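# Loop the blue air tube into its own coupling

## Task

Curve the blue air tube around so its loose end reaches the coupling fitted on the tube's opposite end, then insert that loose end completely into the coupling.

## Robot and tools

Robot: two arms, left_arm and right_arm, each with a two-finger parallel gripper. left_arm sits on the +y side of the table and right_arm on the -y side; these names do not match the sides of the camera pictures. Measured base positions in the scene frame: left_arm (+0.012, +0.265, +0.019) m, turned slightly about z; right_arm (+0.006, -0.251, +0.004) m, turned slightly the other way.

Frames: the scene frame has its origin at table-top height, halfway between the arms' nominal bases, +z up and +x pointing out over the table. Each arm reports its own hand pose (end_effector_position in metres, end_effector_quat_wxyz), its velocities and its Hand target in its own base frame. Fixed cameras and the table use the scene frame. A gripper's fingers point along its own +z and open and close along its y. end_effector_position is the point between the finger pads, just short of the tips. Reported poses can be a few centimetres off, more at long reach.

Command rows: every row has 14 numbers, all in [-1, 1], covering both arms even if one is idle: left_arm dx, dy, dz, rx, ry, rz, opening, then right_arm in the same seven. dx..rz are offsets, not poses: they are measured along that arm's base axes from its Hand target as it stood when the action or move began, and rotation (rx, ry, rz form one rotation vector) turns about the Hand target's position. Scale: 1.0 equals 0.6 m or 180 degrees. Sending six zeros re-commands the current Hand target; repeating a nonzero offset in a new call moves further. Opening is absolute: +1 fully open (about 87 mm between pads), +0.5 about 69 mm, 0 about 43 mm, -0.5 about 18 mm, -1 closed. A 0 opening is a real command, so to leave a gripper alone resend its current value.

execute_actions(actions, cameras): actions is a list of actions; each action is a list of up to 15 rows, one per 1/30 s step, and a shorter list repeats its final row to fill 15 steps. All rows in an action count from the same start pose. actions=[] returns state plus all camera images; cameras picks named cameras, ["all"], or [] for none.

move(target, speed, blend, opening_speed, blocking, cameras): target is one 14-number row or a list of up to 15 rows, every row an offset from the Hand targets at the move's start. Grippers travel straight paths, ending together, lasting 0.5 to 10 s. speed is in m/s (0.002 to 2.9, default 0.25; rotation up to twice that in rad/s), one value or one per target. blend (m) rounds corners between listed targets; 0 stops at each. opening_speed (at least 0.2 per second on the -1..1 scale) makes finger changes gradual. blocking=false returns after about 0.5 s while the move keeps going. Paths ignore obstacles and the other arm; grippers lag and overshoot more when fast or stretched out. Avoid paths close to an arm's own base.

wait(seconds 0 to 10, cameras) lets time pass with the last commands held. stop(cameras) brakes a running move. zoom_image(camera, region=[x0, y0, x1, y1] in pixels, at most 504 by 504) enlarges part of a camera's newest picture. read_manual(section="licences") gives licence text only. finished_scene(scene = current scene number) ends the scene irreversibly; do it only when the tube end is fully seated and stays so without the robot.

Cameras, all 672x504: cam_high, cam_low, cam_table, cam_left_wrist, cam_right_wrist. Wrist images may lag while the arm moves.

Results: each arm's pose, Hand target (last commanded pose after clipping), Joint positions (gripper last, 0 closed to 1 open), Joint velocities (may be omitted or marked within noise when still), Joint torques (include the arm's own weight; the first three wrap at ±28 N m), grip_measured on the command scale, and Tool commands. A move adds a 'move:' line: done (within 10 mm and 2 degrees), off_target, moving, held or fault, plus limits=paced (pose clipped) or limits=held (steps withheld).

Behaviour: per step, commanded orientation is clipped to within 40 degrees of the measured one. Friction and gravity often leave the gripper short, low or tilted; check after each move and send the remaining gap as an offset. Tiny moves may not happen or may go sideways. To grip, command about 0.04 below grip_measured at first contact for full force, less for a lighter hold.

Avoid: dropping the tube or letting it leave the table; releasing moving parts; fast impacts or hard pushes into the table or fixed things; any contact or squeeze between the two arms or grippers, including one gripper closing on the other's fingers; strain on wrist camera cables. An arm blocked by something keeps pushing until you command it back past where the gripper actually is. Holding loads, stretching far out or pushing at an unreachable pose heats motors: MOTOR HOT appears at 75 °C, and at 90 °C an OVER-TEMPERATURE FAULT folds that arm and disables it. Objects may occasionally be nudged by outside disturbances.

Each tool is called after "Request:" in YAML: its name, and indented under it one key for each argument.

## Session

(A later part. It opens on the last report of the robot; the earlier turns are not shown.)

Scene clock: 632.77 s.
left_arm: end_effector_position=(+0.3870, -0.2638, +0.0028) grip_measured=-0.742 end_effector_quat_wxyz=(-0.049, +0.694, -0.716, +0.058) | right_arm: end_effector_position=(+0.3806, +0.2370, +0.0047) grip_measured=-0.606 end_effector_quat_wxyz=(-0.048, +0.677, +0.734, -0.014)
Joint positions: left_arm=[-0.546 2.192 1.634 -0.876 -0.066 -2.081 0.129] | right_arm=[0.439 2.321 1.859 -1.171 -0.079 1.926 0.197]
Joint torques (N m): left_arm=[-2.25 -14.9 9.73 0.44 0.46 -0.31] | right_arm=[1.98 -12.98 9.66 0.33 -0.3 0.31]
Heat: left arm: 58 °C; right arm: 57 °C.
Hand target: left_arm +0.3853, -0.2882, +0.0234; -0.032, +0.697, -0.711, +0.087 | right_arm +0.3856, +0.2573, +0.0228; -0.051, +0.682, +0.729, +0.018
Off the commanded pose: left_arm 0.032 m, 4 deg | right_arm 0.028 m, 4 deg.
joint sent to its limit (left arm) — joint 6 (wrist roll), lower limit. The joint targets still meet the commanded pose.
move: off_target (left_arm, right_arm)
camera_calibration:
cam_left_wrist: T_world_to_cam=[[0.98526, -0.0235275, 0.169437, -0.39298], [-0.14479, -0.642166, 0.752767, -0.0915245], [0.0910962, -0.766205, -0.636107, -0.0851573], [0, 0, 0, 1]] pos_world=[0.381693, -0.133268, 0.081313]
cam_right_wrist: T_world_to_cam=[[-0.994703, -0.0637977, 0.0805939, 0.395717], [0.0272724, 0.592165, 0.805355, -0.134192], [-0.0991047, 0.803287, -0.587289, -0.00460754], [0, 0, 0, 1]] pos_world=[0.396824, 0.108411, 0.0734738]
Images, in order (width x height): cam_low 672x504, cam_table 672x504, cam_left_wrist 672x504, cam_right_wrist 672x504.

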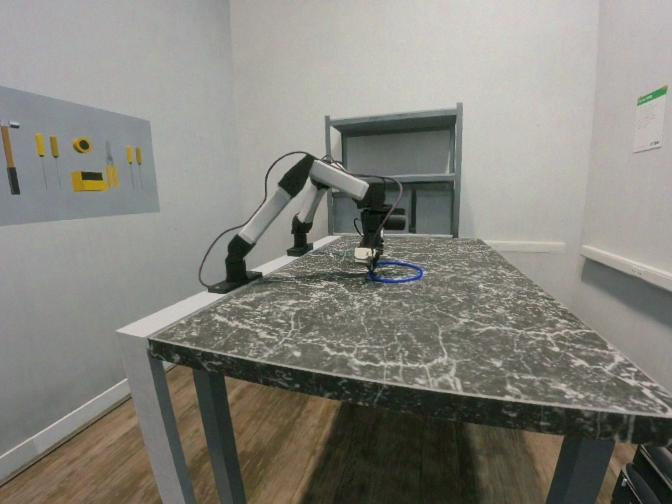

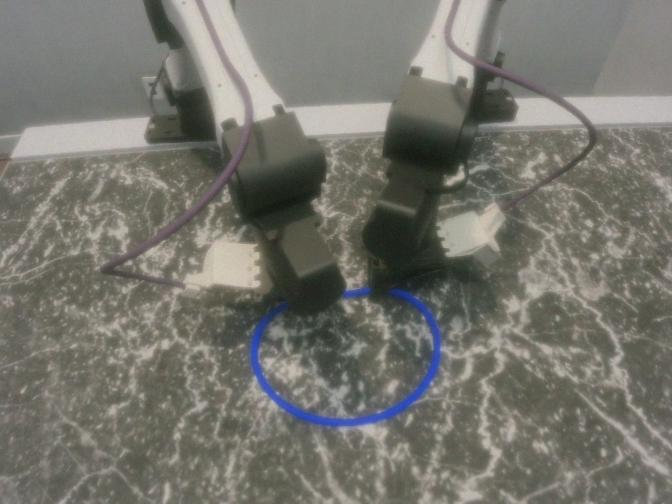

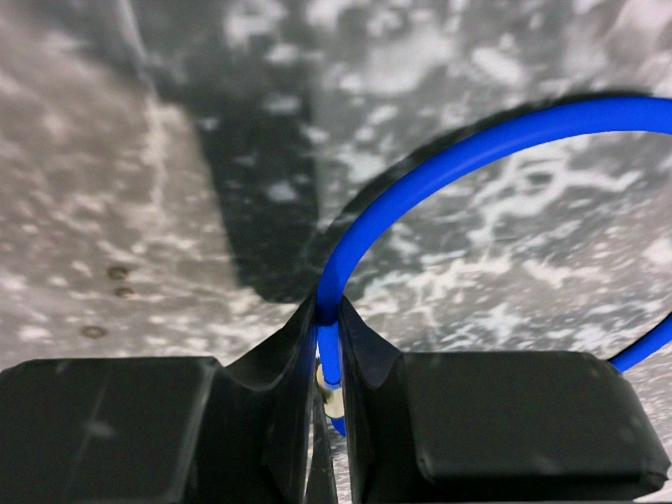

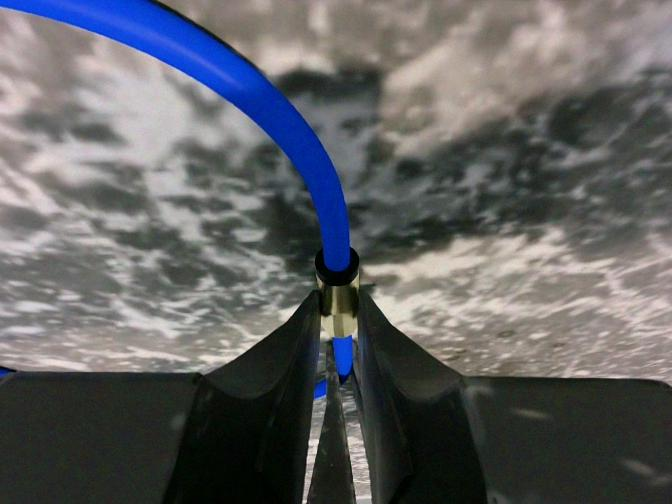

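Request:
move:
  target: [0.016,0.0,0.008,0,0.0,0.0,-1,0,0.0,0.01,0.0,0,0,-1]
  speed: 0.04
  cameras: ["cam_low","cam_table","cam_left_wrist","cam_right_wrist"]

Request:
zoom_image:
  camera: "cam_left_wrist"
  region: [260, 270, 420, 430]

Request:
zoom_image:
  camera: "cam_right_wrist"
  region: [290, 290, 390, 390]

Request:
zoom_image:
  camera: "cam_table"
  region: [310, 270, 400, 332]

Scene clock: 652.80 s.
left_arm: end_effector_position=(+0.3871, -0.2635, +0.0128) grip_measured=-0.742 end_effector_quat_wxyz=(-0.048, +0.694, -0.716, +0.051) | right_arm: end_effector_position=(+0.3795, +0.2376, +0.0089) grip_measured=-0.606 end_effector_quat_wxyz=(-0.049, +0.676, +0.735, -0.016)
Joint positions: left_arm=[-0.546 2.192 1.678 -0.934 -0.068 -2.081 0.129] | right_arm=[0.441 2.32 1.874 -1.192 -0.079 1.926 0.197]
Joint torques (N m): left_arm=[-1.47 -12.68 11.3 0.65 0.46 -0.31] | right_arm=[1.77 -13.24 9.77 0.32 -0.31 0.3]
Heat: left arm: 56 °C; right arm: 61 °C.
Hand target: left_arm +0.3949, -0.2882, +0.0283; -0.032, +0.697, -0.711, +0.087 | right_arm +0.3854, +0.2573, +0.0287; -0.052, +0.682, +0.729, +0.018
Off the commanded pose: left_arm 0.030 m, 5 deg | right_arm 0.029 m, 4 deg.
joint sent to its limit (left arm) — joint 6 (wrist roll), lower limit. The joint targets still meet the commanded pose.
move: off_target (left_arm, right_arm)
camera_calibration:
cam_left_wrist: T_world_to_cam=[[0.987047, -0.0247019, 0.158521, -0.395613], [-0.136503, -0.648476, 0.748897, -0.103637], [0.0842979, -0.760835, -0.643448, -0.0744001], [0, 0, 0, 1]] pos_world=[0.382614, -0.133585, 0.0924539]
cam_right_wrist: T_world_to_cam=[[-0.994176, -0.0658372, 0.0853256, 0.394558], [0.0296689, 0.593933, 0.803967, -0.139312], [-0.103609, 0.801816, -0.58852, -0.00061706], [0, 0, 0, 1]] pos_world=[0.39633, 0.109214, 0.0779734]
Images, in order (width x height): cam_low 672x504, cam_table 672x504, cam_left_wrist 672x504, cam_right_wrist 672x504.

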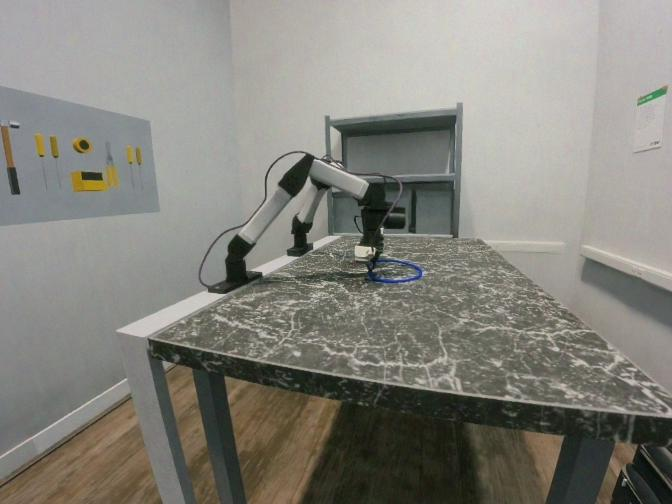

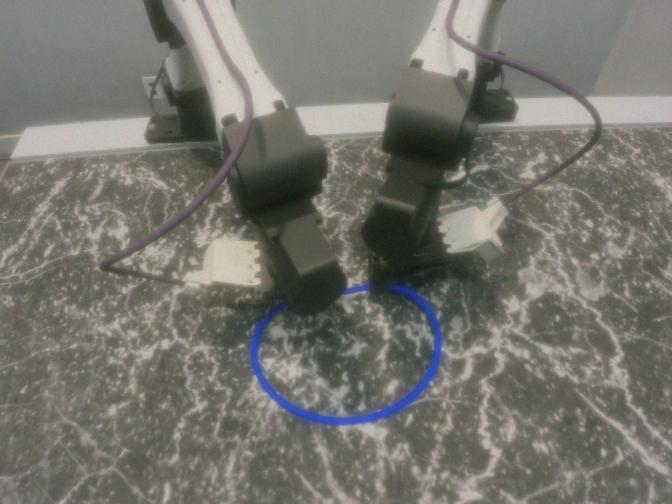

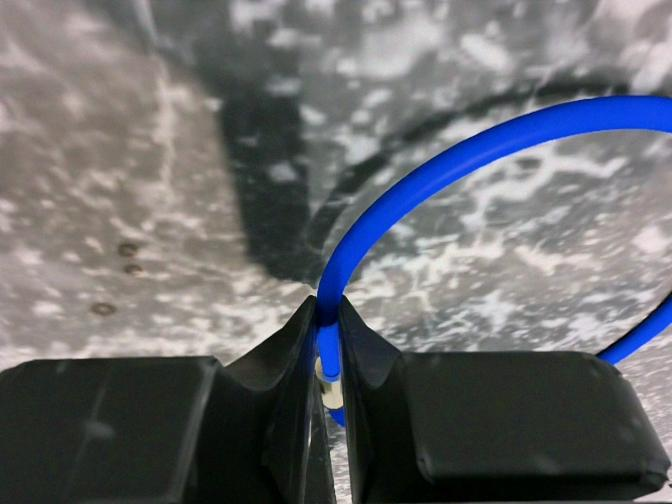

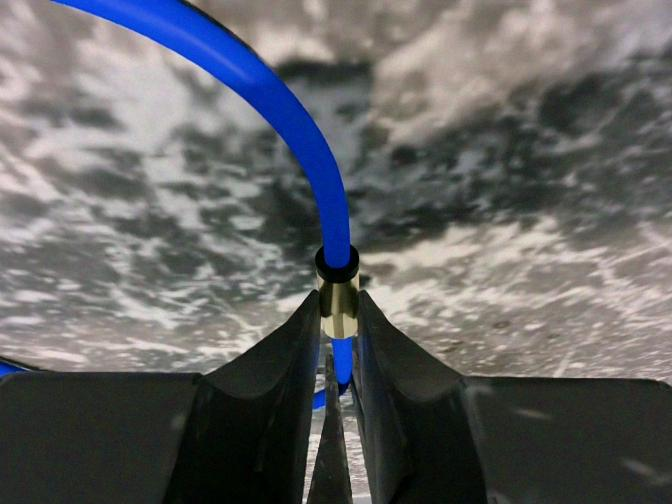

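Scaled by 3.150 from the camera's 672x504 image, which has a finer 960x720 frame.

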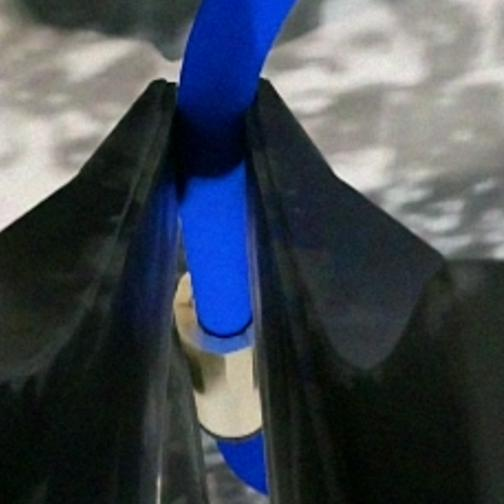

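Scaled by 5.040 from the camera's 672x504 image, which has a finer 960x720 frame.

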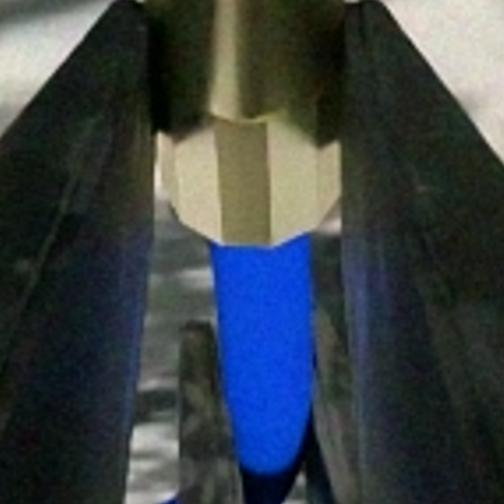

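Scaled by 5.600 from the camera's 672x504 image, which has a finer 960x720 frame.

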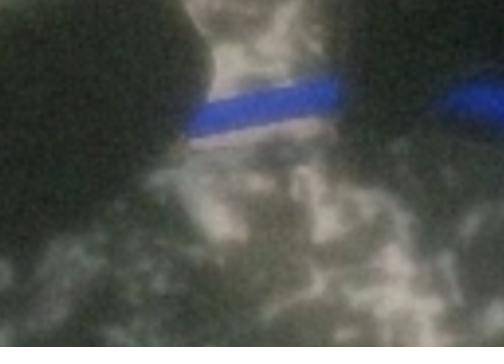

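Request:
move:
  target: [0.008,0.0,0.0,0,0.0,0.0,-1,0,0.0,0.011,0.0,0,0,-1]
  speed: 0.04
  cameras: ["cam_table","cam_left_wrist","cam_right_wrist"]

Request:
zoom_image:
  camera: "cam_left_wrist"
  region: [260, 270, 420, 430]

Request:
zoom_image:
  camera: "cam_right_wrist"
  region: [290, 290, 390, 390]

Request:
zoom_image:
  camera: "cam_table"
  region: [310, 270, 400, 332]

Scene clock: 658.50 s.
left_arm: end_effector_position=(+0.3877, -0.2618, +0.0134) grip_measured=-0.742 end_effector_quat_wxyz=(-0.053, +0.692, -0.718, +0.048) | right_arm: end_effector_position=(+0.3797, +0.2378, +0.0109) grip_measured=-0.606 end_effector_quat_wxyz=(-0.049, +0.673, +0.738, -0.014)
Joint positions: left_arm=[-0.545 2.192 1.683 -0.94 -0.077 -2.074 0.129] | right_arm=[0.441 2.317 1.876 -1.194 -0.079 1.918 0.197]
Joint torques (N m): left_arm=[0.09 -12.71 6.87 0.54 0.05 -0.12] | right_arm=[-0.36 -10.88 7.2 0.28 0.01 0.01]
Heat: left arm: 56 °C; right arm: 60 °C.
Hand target: left_arm +0.3884, -0.2650, +0.0142; -0.047, +0.696, -0.714, +0.054 (not the last commanded pose) | right_arm +0.3808, +0.2391, +0.0110; -0.050, +0.678, +0.733, -0.012 (not the last commanded pose)
Off the commanded pose: left_arm 0.033 m, 5 deg | right_arm 0.032 m, 4 deg.
move: held (left_arm, right_arm; a check stopped the path); limits=held
pose unreachable (left arm): on one or more control steps of this call, first in action 0 (counted from 0), this arm could not follow its commanded pose, so it was not sent that pose on those steps. It may still have moved: this result reports where it is.
cause: moving toward the commanded pose would bring a part of the arm too close to another arm (this arm's wrist (the part past joint 4) and the right arm's wrist (the part past joint 4), along the way the arms are being sent, or toward where that arm still pushes).
pose unreachable (right arm): on one or more control steps of this call, first in action 0 (counted from 0), this arm could not follow its commanded pose, so it was not sent that pose on those steps. It may still have moved: this result reports where it is.
cause: moving toward the commanded pose would bring a part of the arm too close to another arm (this arm's wrist (the part past joint 4) and the left arm's wrist (the part past joint 4), at the place that arm was heading or pushing toward when its own hold began).
camera_calibration:
cam_left_wrist: T_world_to_cam=[[0.986441, -0.0307315, 0.161215, -0.397627], [-0.141699, -0.655082, 0.742152, -0.102648], [0.0828012, -0.754933, -0.650554, -0.0705263], [0, 0, 0, 1]] pos_world=[0.38353, -0.132705, 0.0944029]
cam_right_wrist: T_world_to_cam=[[-0.993958, -0.0736453, 0.0813835, 0.39641], [0.0220683, 0.592243, 0.805457, -0.137741], [-0.107517, 0.802387, -0.58704, 0.0016863], [0, 0, 0, 1]] pos_world=[0.397236, 0.109417, 0.079673]
Images, in order (width x height): cam_table 672x504, cam_left_wrist 672x504, cam_right_wrist 672x504.

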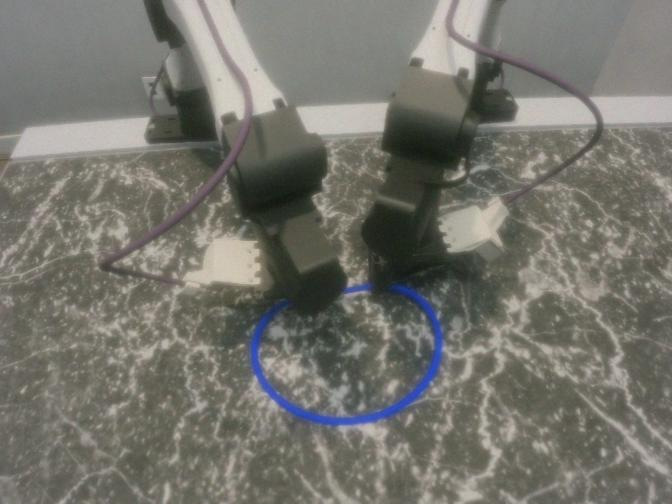

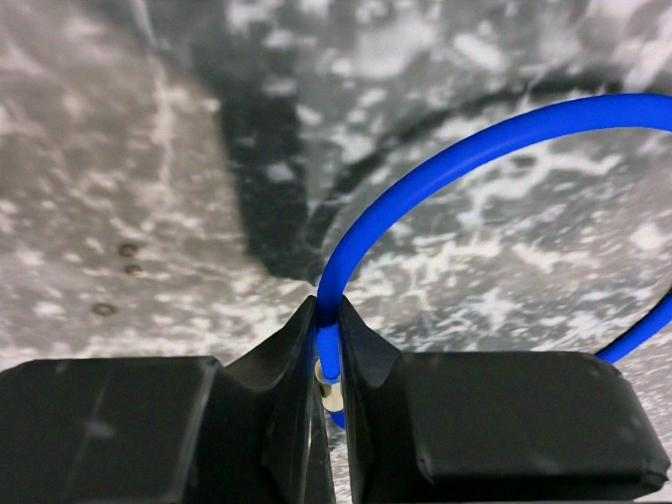

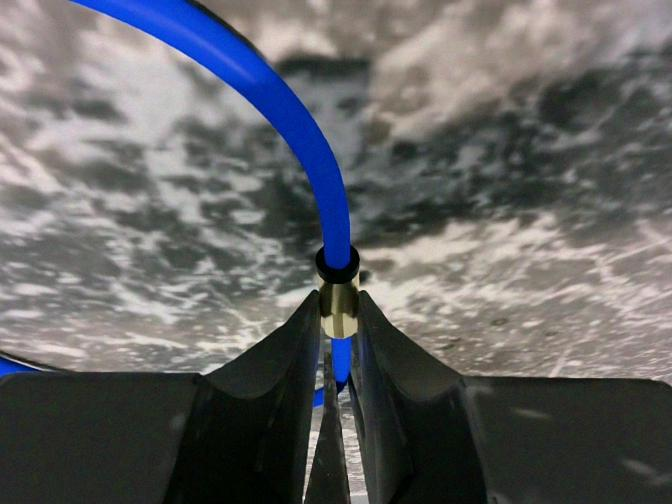

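Scaled by 3.150 from the camera's 672x504 image, which has a finer 960x720 frame.

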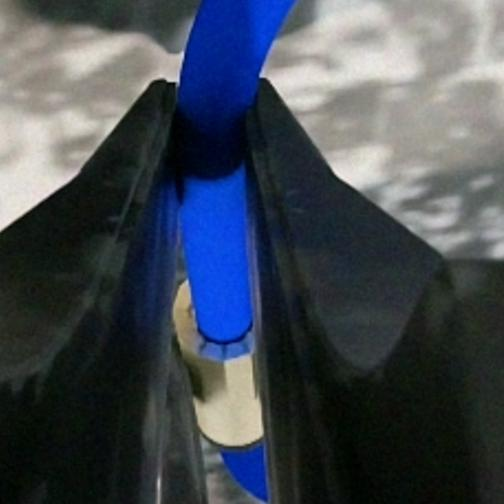

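Scaled by 5.040 from the camera's 672x504 image, which has a finer 960x720 frame.

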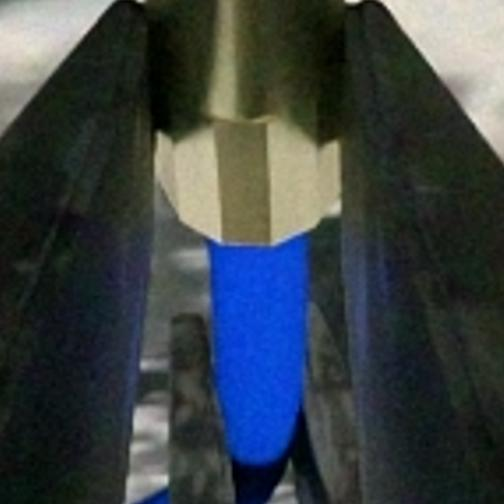

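Scaled by 5.600 from the camera's 672x504 image, which has a finer 960x720 frame.

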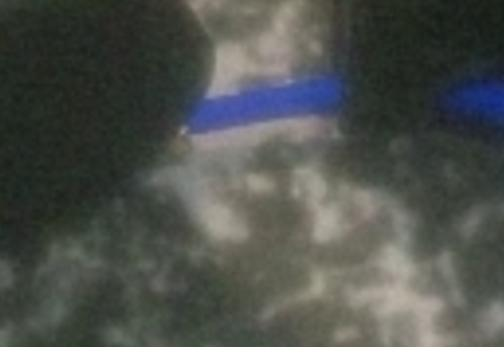

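Request:
move:
  target:
    - [0.0,-0.002,-0.003,0,0.045,0.0,-1,0,0.002,0.005,-0.015,-0.07,0,-1]
    - [0.0,-0.003,-0.003,0,0.085,0.0,-1,0,0.003,0.005,-0.025,-0.14,0,-1]
  speed: 0.06
  cameras: ["cam_table","cam_left_wrist","cam_right_wrist","cam_low"]

Request:
zoom_image:
  camera: "cam_left_wrist"
  region: [260, 270, 420, 430]

Request:
zoom_image:
  camera: "cam_right_wrist"
  region: [290, 290, 390, 390]

Request:
zoom_image:
  camera: "cam_table"
  region: [310, 270, 400, 332]

Scene clock: 674.97 s.
left_arm: end_effector_position=(+0.3815, -0.2596, +0.0084) grip_measured=-0.742 end_effector_quat_wxyz=(-0.034, +0.690, -0.723, +0.018) | right_arm: end_effector_position=(+0.3727, +0.2369, +0.0059) grip_measured=-0.606 end_effector_quat_wxyz=(-0.023, +0.665, +0.746, +0.001)
Joint positions: left_arm=[-0.539 2.239 1.749 -1.029 -0.056 -2.061 0.129] | right_arm=[0.46 2.248 1.746 -1.085 -0.044 1.915 0.197]
Joint torques (N m): left_arm=[0.09 -13.04 6.76 0.37 -0.02 -0.12] | right_arm=[-0.36 -10.4 7.38 0.37 0.04 -0.01]
Heat: left arm: 54 °C; right arm: 60 °C.
Hand target: left_arm +0.3824, -0.2613, +0.0088; -0.031, +0.693, -0.720, +0.021 (not the last commanded pose) | right_arm +0.3748, +0.2367, +0.0058; -0.020, +0.669, +0.743, +0.002 (not the last commanded pose)
Off the commanded pose: left_arm 0.011 m, 12 deg | right_arm 0.012 m, 22 deg.
move: held (left_arm, right_arm; a check stopped the path); path passed 0 of 2 targets; limits=held
pose unreachable (left arm): on one or more control steps of this call, first in action 0 (counted from 0), this arm could not follow its commanded pose, so it was not sent that pose on those steps. It may still have moved: this result reports where it is.
cause: moving toward the commanded pose would bring a part of the arm too close to another arm (this arm's wrist (the part past joint 4) and the right arm's wrist (the part past joint 4), along the way the arms are being sent, or toward where that arm still pushes).
pose unreachable (right arm): on one or more control steps of this call, first in action 0 (counted from 0), this arm could not follow its commanded pose, so it was not sent that pose on those steps. It may still have moved: this result reports where it is.
cause: moving toward the commanded pose would bring a part of the arm too close to another arm (this arm's wrist (the part past joint 4) and the left arm's wrist (the part past joint 4), along the way the arms are being sent, or toward where that arm still pushes).
camera_calibration:
cam_left_wrist: T_world_to_cam=[[0.994969, -0.0424874, 0.0907233, -0.396431], [-0.0958176, -0.667918, 0.738041, -0.1191], [0.0292383, -0.743021, -0.668629, -0.0479873], [0, 0, 0, 1]] pos_world=[0.384428, -0.132048, 0.0917805]
cam_right_wrist: T_world_to_cam=[[-0.99506, -0.0961426, 0.0247254, 0.395835], [-0.0382211, 0.600911, 0.798402, -0.112585], [-0.0916182, 0.793513, -0.601617, -0.00495113], [0, 0, 0, 1]] pos_world=[0.389123, 0.109639, 0.0771224]
Images, in order (width x height): cam_low 672x504, cam_table 672x504, cam_left_wrist 672x504, cam_right_wrist 672x504.

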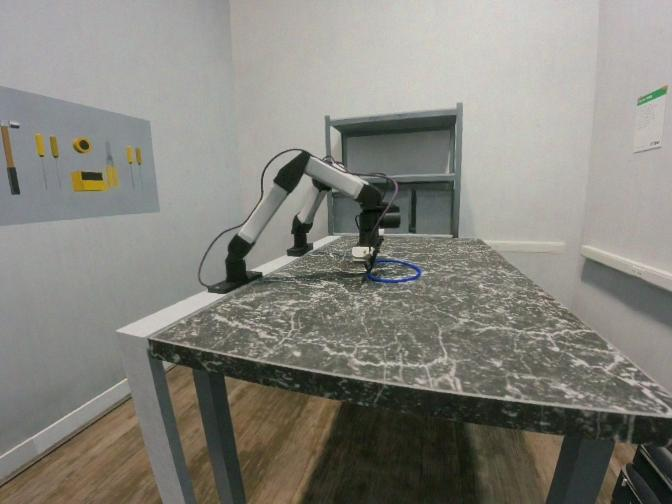

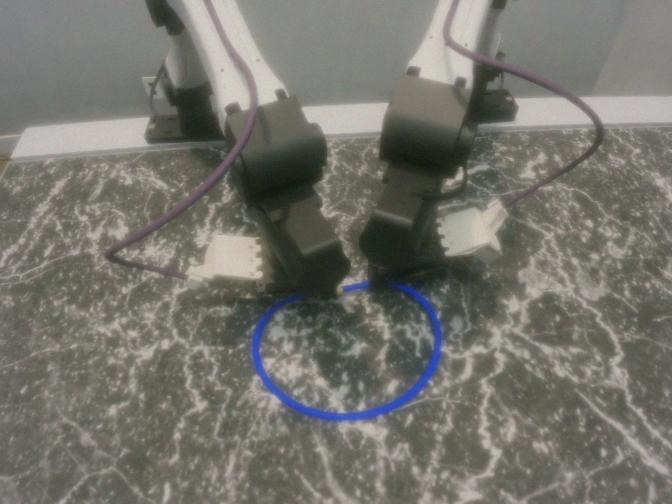

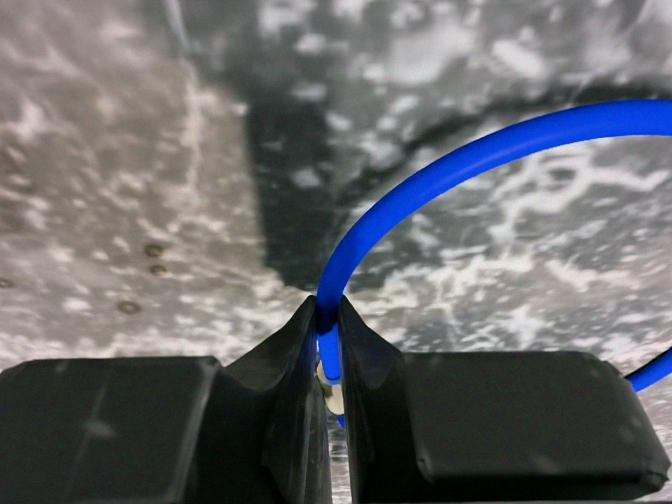

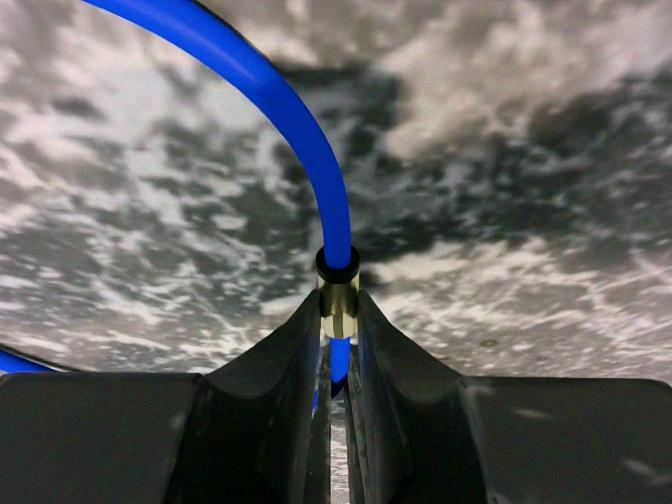

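Scaled by 3.150 from the camera's 672x504 image, which has a finer 960x720 frame.

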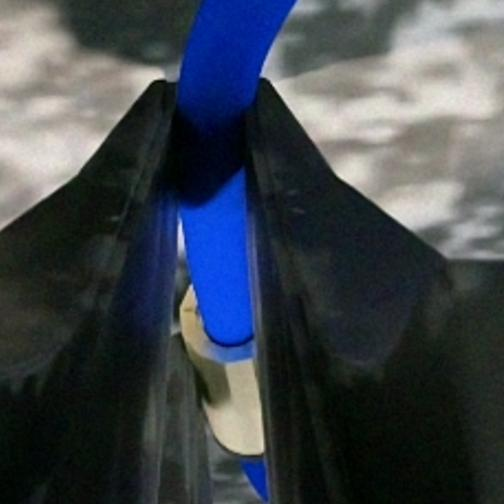

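Scaled by 5.040 from the camera's 672x504 image, which has a finer 960x720 frame.

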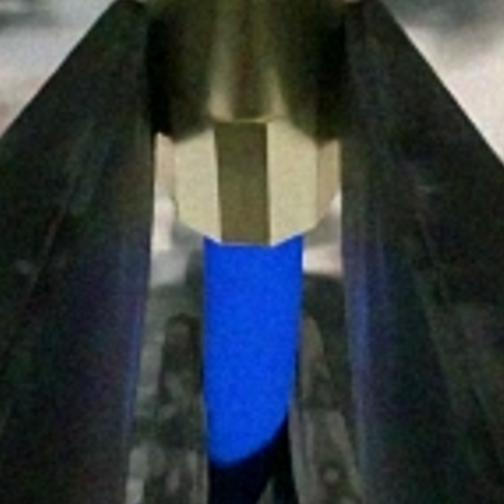

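Scaled by 5.600 from the camera's 672x504 image, which has a finer 960x720 frame.

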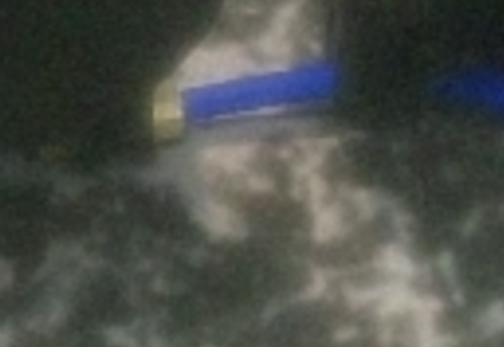

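Request:
move:
  target: [0.012,0.0,0.024,-0.029,-0.045,0.0,-1,0.003,0.0,0.018,0.021,0.02,0,-1]
  speed: 0.06
  cameras: ["cam_table","cam_left_wrist","cam_right_wrist","cam_low"]

Request:
zoom_image:
  camera: "cam_left_wrist"
  region: [260, 270, 420, 430]

Request:
zoom_image:
  camera: "cam_right_wrist"
  region: [290, 290, 390, 390]

Request:
zoom_image:
  camera: "cam_table"
  region: [310, 250, 400, 312]

Scene clock: 688.70 s.
left_arm: end_effector_position=(+0.3813, -0.2607, +0.0042) grip_measured=-0.742 end_effector_quat_wxyz=(-0.043, +0.686, -0.722, +0.074) | right_arm: end_effector_position=(+0.3714, +0.2322, +0.0098) grip_measured=-0.606 end_effector_quat_wxyz=(-0.051, +0.661, +0.749, -0.005)
Joint positions: left_arm=[-0.536 2.146 1.555 -0.814 -0.042 -2.051 0.129] | right_arm=[0.433 2.269 1.787 -1.14 -0.088 1.877 0.197]
Joint torques (N m): left_arm=[0.76 -16.76 5.72 0.84 0.03 -0.08] | right_arm=[-1.22 -9.85 10.65 0.08 -0.36 0]
Heat: left arm: 58 °C; right arm: 59 °C.
Hand target: left_arm +0.3896, -0.2613, +0.0232; -0.050, +0.691, -0.714, +0.103 | right_arm +0.3766, +0.2367, +0.0166; -0.066, +0.667, +0.742, +0.005
Off the commanded pose: left_arm 0.021 m, 4 deg | right_arm 0.010 m, 2 deg.
move: off_target (left_arm)
camera_calibration:
cam_left_wrist: T_world_to_cam=[[0.982155, -0.0400808, 0.18375, -0.390789], [-0.169211, -0.614766, 0.770344, -0.0750688], [0.0820874, -0.787691, -0.610578, -0.0836588], [0, 0, 0, 1]] pos_world=[0.37798, -0.12771, 0.0785562]
cam_right_wrist: T_world_to_cam=[[-0.99176, -0.107039, 0.0703884, 0.394901], [-0.00455672, 0.57857, 0.81562, -0.120297], [-0.128028, 0.808579, -0.57429, 0.0106896], [0, 0, 0, 1]] pos_world=[0.392468, 0.103226, 0.076459]
Images, in order (width x height): cam_low 672x504, cam_table 672x504, cam_left_wrist 672x504, cam_right_wrist 672x504.

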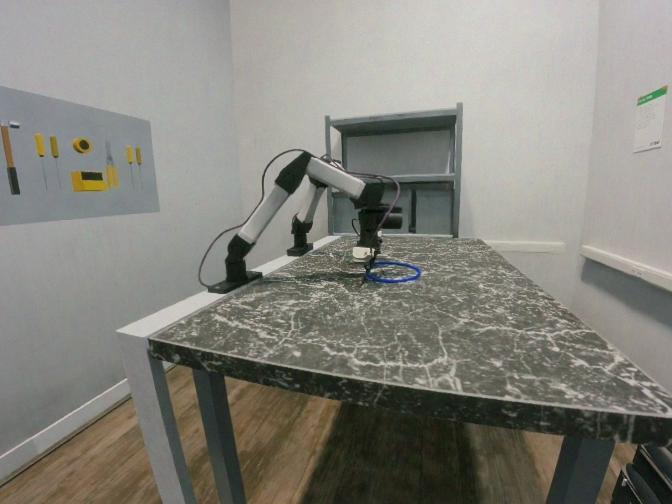

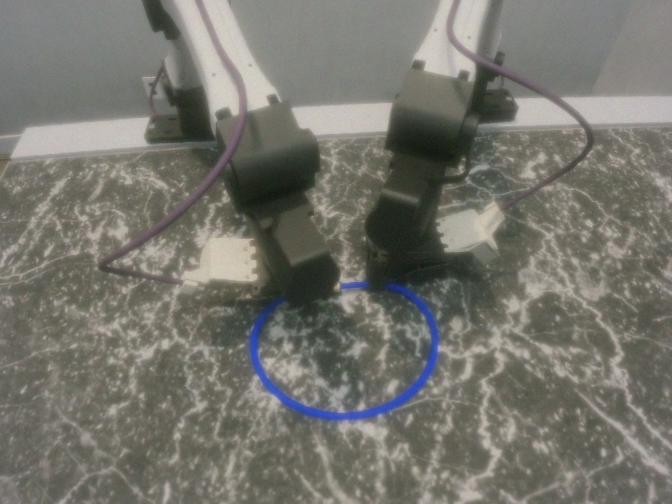

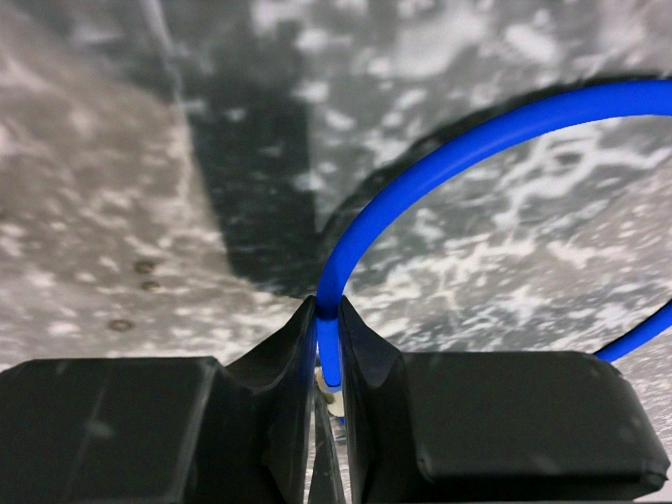

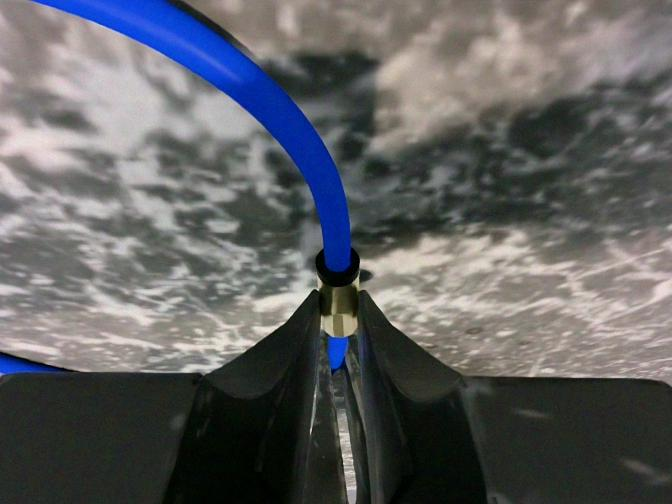

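Scaled by 3.150 from the camera's 672x504 image, which has a finer 960x720 frame.

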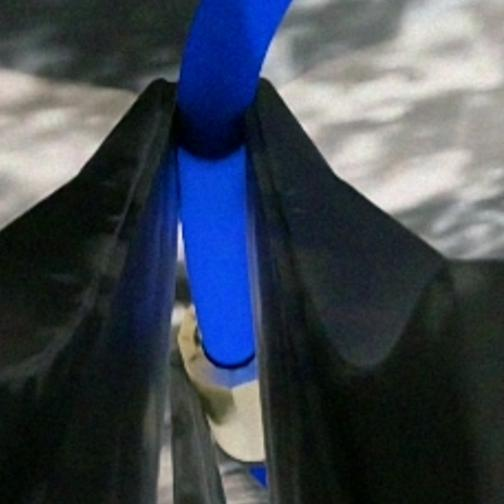

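Scaled by 5.040 from the camera's 672x504 image, which has a finer 960x720 frame.

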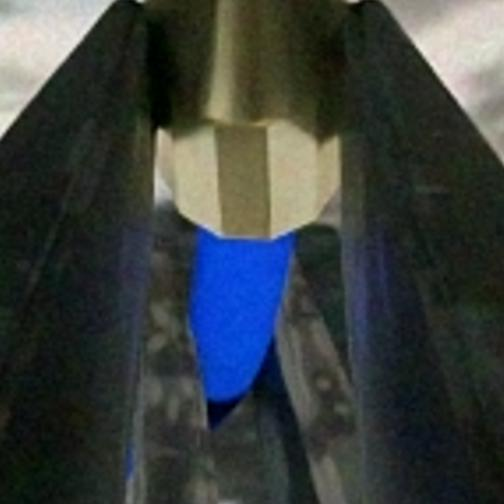

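Scaled by 5.600 from the camera's 672x504 image, which has a finer 960x720 frame.

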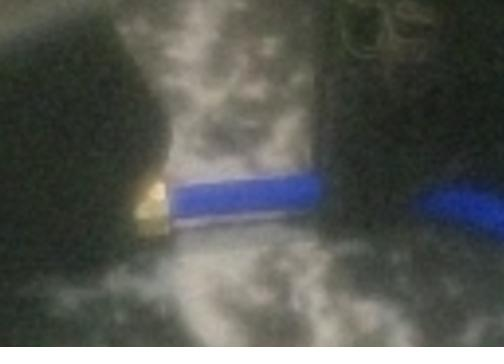

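Request:
move:
  target: [0.0,0.0,0.014,0,0,0.0,-1,0.0,0.0,0.0,0.0,0.0,-0.036,-1]
  speed: 0.06
  cameras: ["cam_table","cam_left_wrist","cam_right_wrist"]

Request:
zoom_image:
  camera: "cam_left_wrist"
  region: [260, 270, 420, 430]

Request:
zoom_image:
  camera: "cam_right_wrist"
  region: [290, 290, 390, 390]

Request:
zoom_image:
  camera: "cam_table"
  region: [310, 250, 400, 312]

Scene clock: 694.87 s.
left_arm: end_effector_position=(+0.3817, -0.2606, +0.0055) grip_measured=-0.742 end_effector_quat_wxyz=(-0.043, +0.686, -0.723, +0.075) | right_arm: end_effector_position=(+0.3728, +0.2339, +0.0091) grip_measured=-0.606 end_effector_quat_wxyz=(-0.057, +0.691, +0.721, -0.007)
Joint positions: left_arm=[-0.535 2.143 1.555 -0.814 -0.042 -2.05 0.129] | right_arm=[0.433 2.269 1.783 -1.14 -0.1 1.958 0.197]
Joint torques (N m): left_arm=[0.7 -17.4 7.45 0.53 0.03 -0.12] | right_arm=[-1.02 -12.31 6.11 0.4 -0.29 0.32]
Heat: left arm: 59 °C; right arm: 58 °C.
Hand target: left_arm +0.3897, -0.2613, +0.0316; -0.050, +0.691, -0.714, +0.103 | right_arm +0.3766, +0.2367, +0.0166; -0.065, +0.708, +0.703, +0.009
Off the commanded pose: left_arm 0.027 m, 3 deg | right_arm 0.009 m, 4 deg.
move: off_target (left_arm, right_arm)
camera_calibration:
cam_left_wrist: T_world_to_cam=[[0.98162, -0.0406609, 0.186466, -0.391359], [-0.171815, -0.613614, 0.770687, -0.0745704], [0.0830811, -0.788559, -0.609321, -0.0833639], [0, 0, 0, 1]] pos_world=[0.378279, -0.127408, 0.07965]
cam_right_wrist: T_world_to_cam=[[-0.996104, -0.0262164, 0.0841943, 0.379051], [0.0538891, 0.574774, 0.816536, -0.141701], [-0.0697993, 0.817892, -0.571122, -0.0147826], [0, 0, 0, 1]] pos_world=[0.384179, 0.103474, 0.0753476]
Images, in order (width x height): cam_table 672x504, cam_left_wrist 672x504, cam_right_wrist 672x504.

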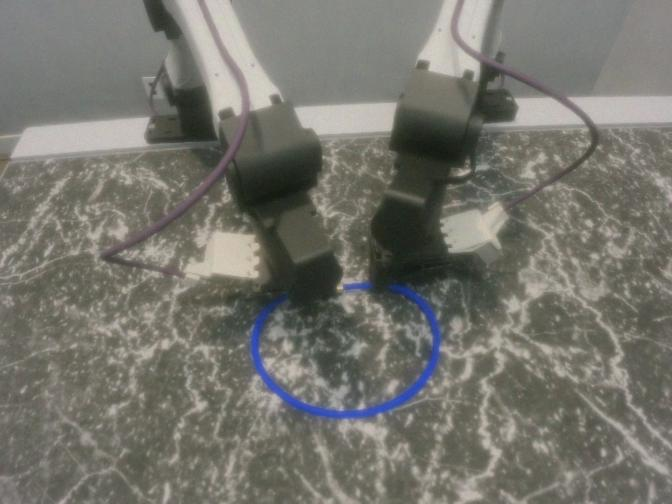

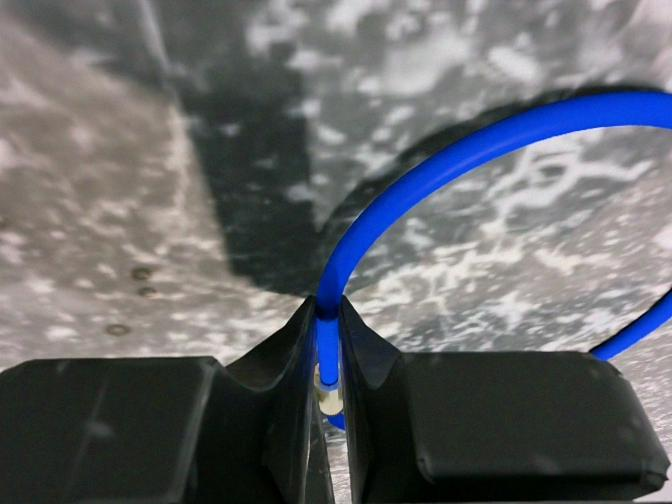

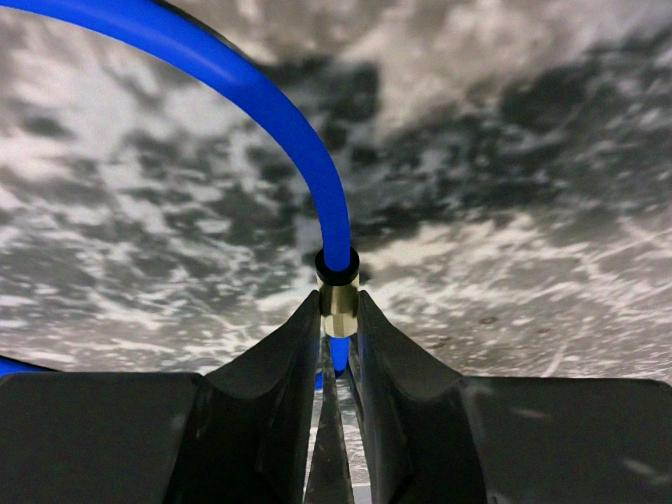

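Scaled by 3.150 from the camera's 672x504 image, which has a finer 960x720 frame.

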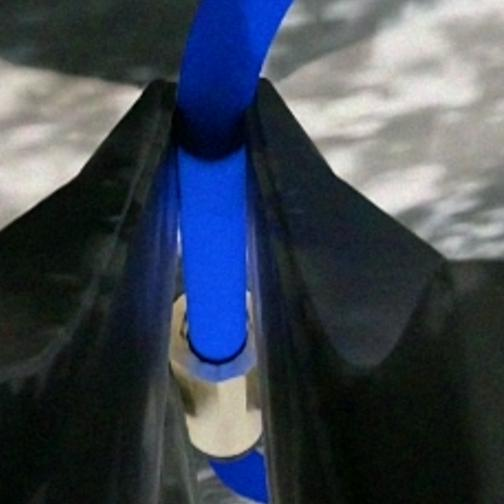

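Scaled by 5.040 from the camera's 672x504 image, which has a finer 960x720 frame.

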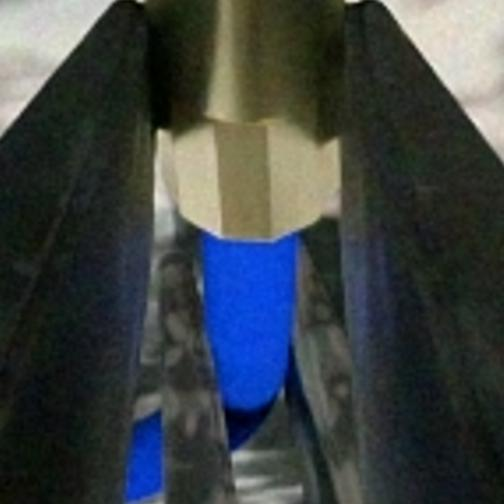

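Scaled by 5.600 from the camera's 672x504 image, which has a finer 960x720 frame.

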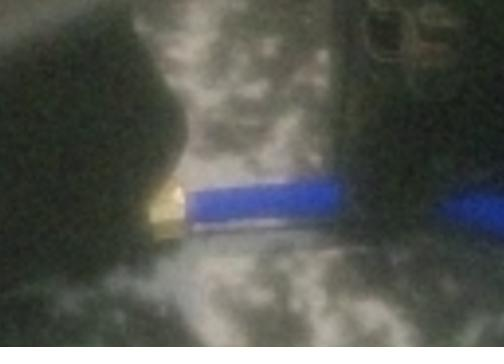

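Request:
move:
  target: [-0.014,-0.05,-0.012,0,0,0.0,-1,-0.012,0.036,0.0,0.0,0.0,0,-1]
  speed: 0.04
  cameras: ["cam_table","cam_left_wrist","cam_right_wrist"]

Request:
zoom_image:
  camera: "cam_left_wrist"
  region: [260, 270, 420, 430]

Request:
zoom_image:
  camera: "cam_right_wrist"
  region: [290, 290, 390, 390]

Request:
zoom_image:
  camera: "cam_table"
  region: [310, 250, 400, 312]

Scene clock: 699.17 s.
left_arm: end_effector_position=(+0.3775, -0.2678, +0.0056) grip_measured=-0.742 end_effector_quat_wxyz=(-0.063, +0.683, -0.724, +0.070) | right_arm: end_effector_position=(+0.3688, +0.2317, +0.0073) grip_measured=-0.606 end_effector_quat_wxyz=(-0.045, +0.694, +0.718, -0.022)
Joint positions: left_arm=[-0.572 2.143 1.56 -0.82 -0.088 -2.078 0.129] | right_arm=[0.446 2.269 1.783 -1.158 -0.068 1.979 0.197]
Joint torques (N m): left_arm=[-1.84 -13.59 10.39 0.62 0.33 -0.35] | right_arm=[-0.24 -10.48 7.2 0.37 -0.23 0.07]
Heat: left arm: 60 °C; right arm: 57 °C.
Hand target: left_arm +0.3812, -0.2912, +0.0244; -0.050, +0.691, -0.714, +0.103 | right_arm +0.3712, +0.2381, +0.0087; -0.054, +0.699, +0.713, -0.010 (not the last commanded pose)
Off the commanded pose: left_arm 0.030 m, 4 deg | right_arm 0.028 m, 5 deg.
joint sent to its limit (left arm) — joint 6 (wrist roll), lower limit. The joint targets still meet the commanded pose.
move: held (right_arm; a check stopped the path), off_target (left_arm); limits=held
pose unreachable (right arm): on one or more control steps of this call, first in action 0 (counted from 0), this arm could not follow its commanded pose, so it was not sent that pose on those steps. It may still have moved: this result reports where it is.
cause: moving toward the commanded pose would bring a part of the arm too close to another arm (this arm's wrist (the part past joint 4) and the left arm's wrist (the part past joint 4), along the way the arms are being sent, or toward where that arm still pushes).
camera_calibration:
cam_left_wrist: T_world_to_cam=[[0.977285, -0.0495339, 0.206059, -0.388442], [-0.189515, -0.639454, 0.745106, -0.079963], [0.094857, -0.767232, -0.634316, -0.0873289], [0, 0, 0, 1]] pos_world=[0.372748, -0.137375, 0.0842286]
cam_right_wrist: T_world_to_cam=[[-0.995893, -0.0164815, 0.0890225, 0.37274], [0.06089, 0.605748, 0.793323, -0.148317], [-0.0670004, 0.795486, -0.602257, -0.00994392], [0, 0, 0, 1]] pos_world=[0.379574, 0.103897, 0.0784926]
Images, in order (width x height): cam_table 672x504, cam_left_wrist 672x504, cam_right_wrist 672x504.

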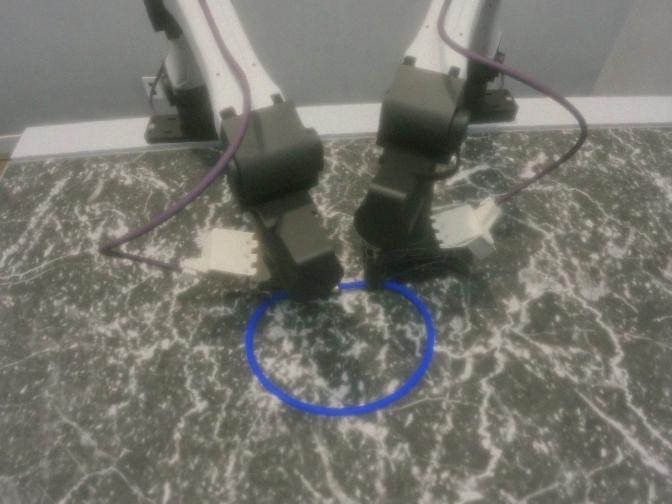

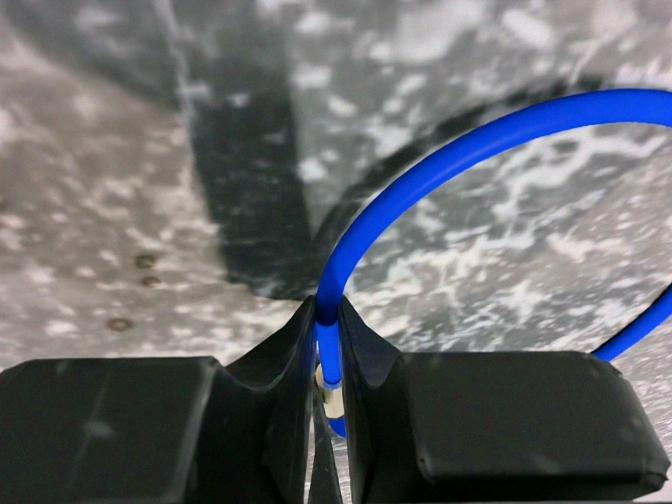

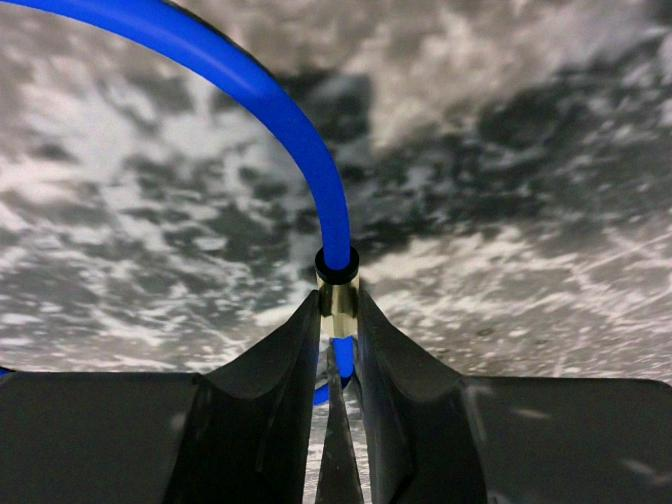

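Scaled by 3.150 from the camera's 672x504 image, which has a finer 960x720 frame.

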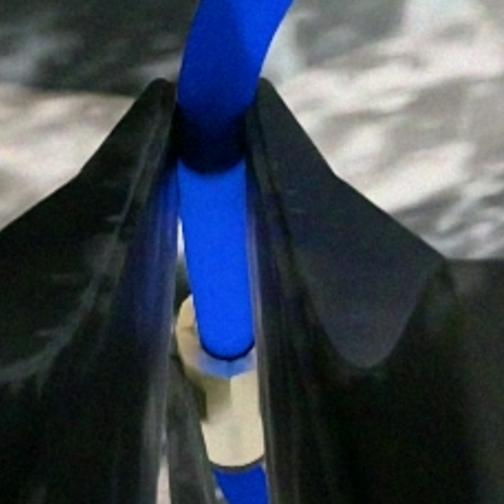

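Scaled by 5.040 from the camera's 672x504 image, which has a finer 960x720 frame.

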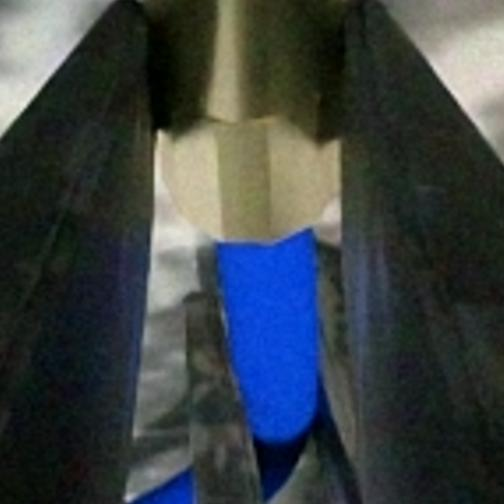

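Scaled by 5.600 from the camera's 672x504 image, which has a finer 960x720 frame.

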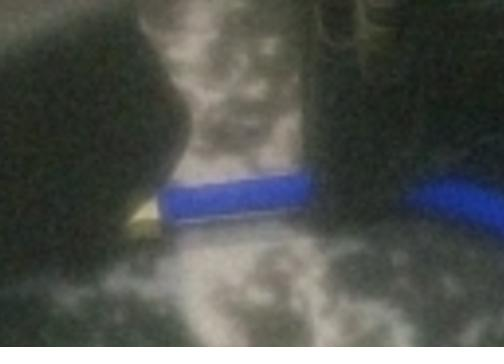

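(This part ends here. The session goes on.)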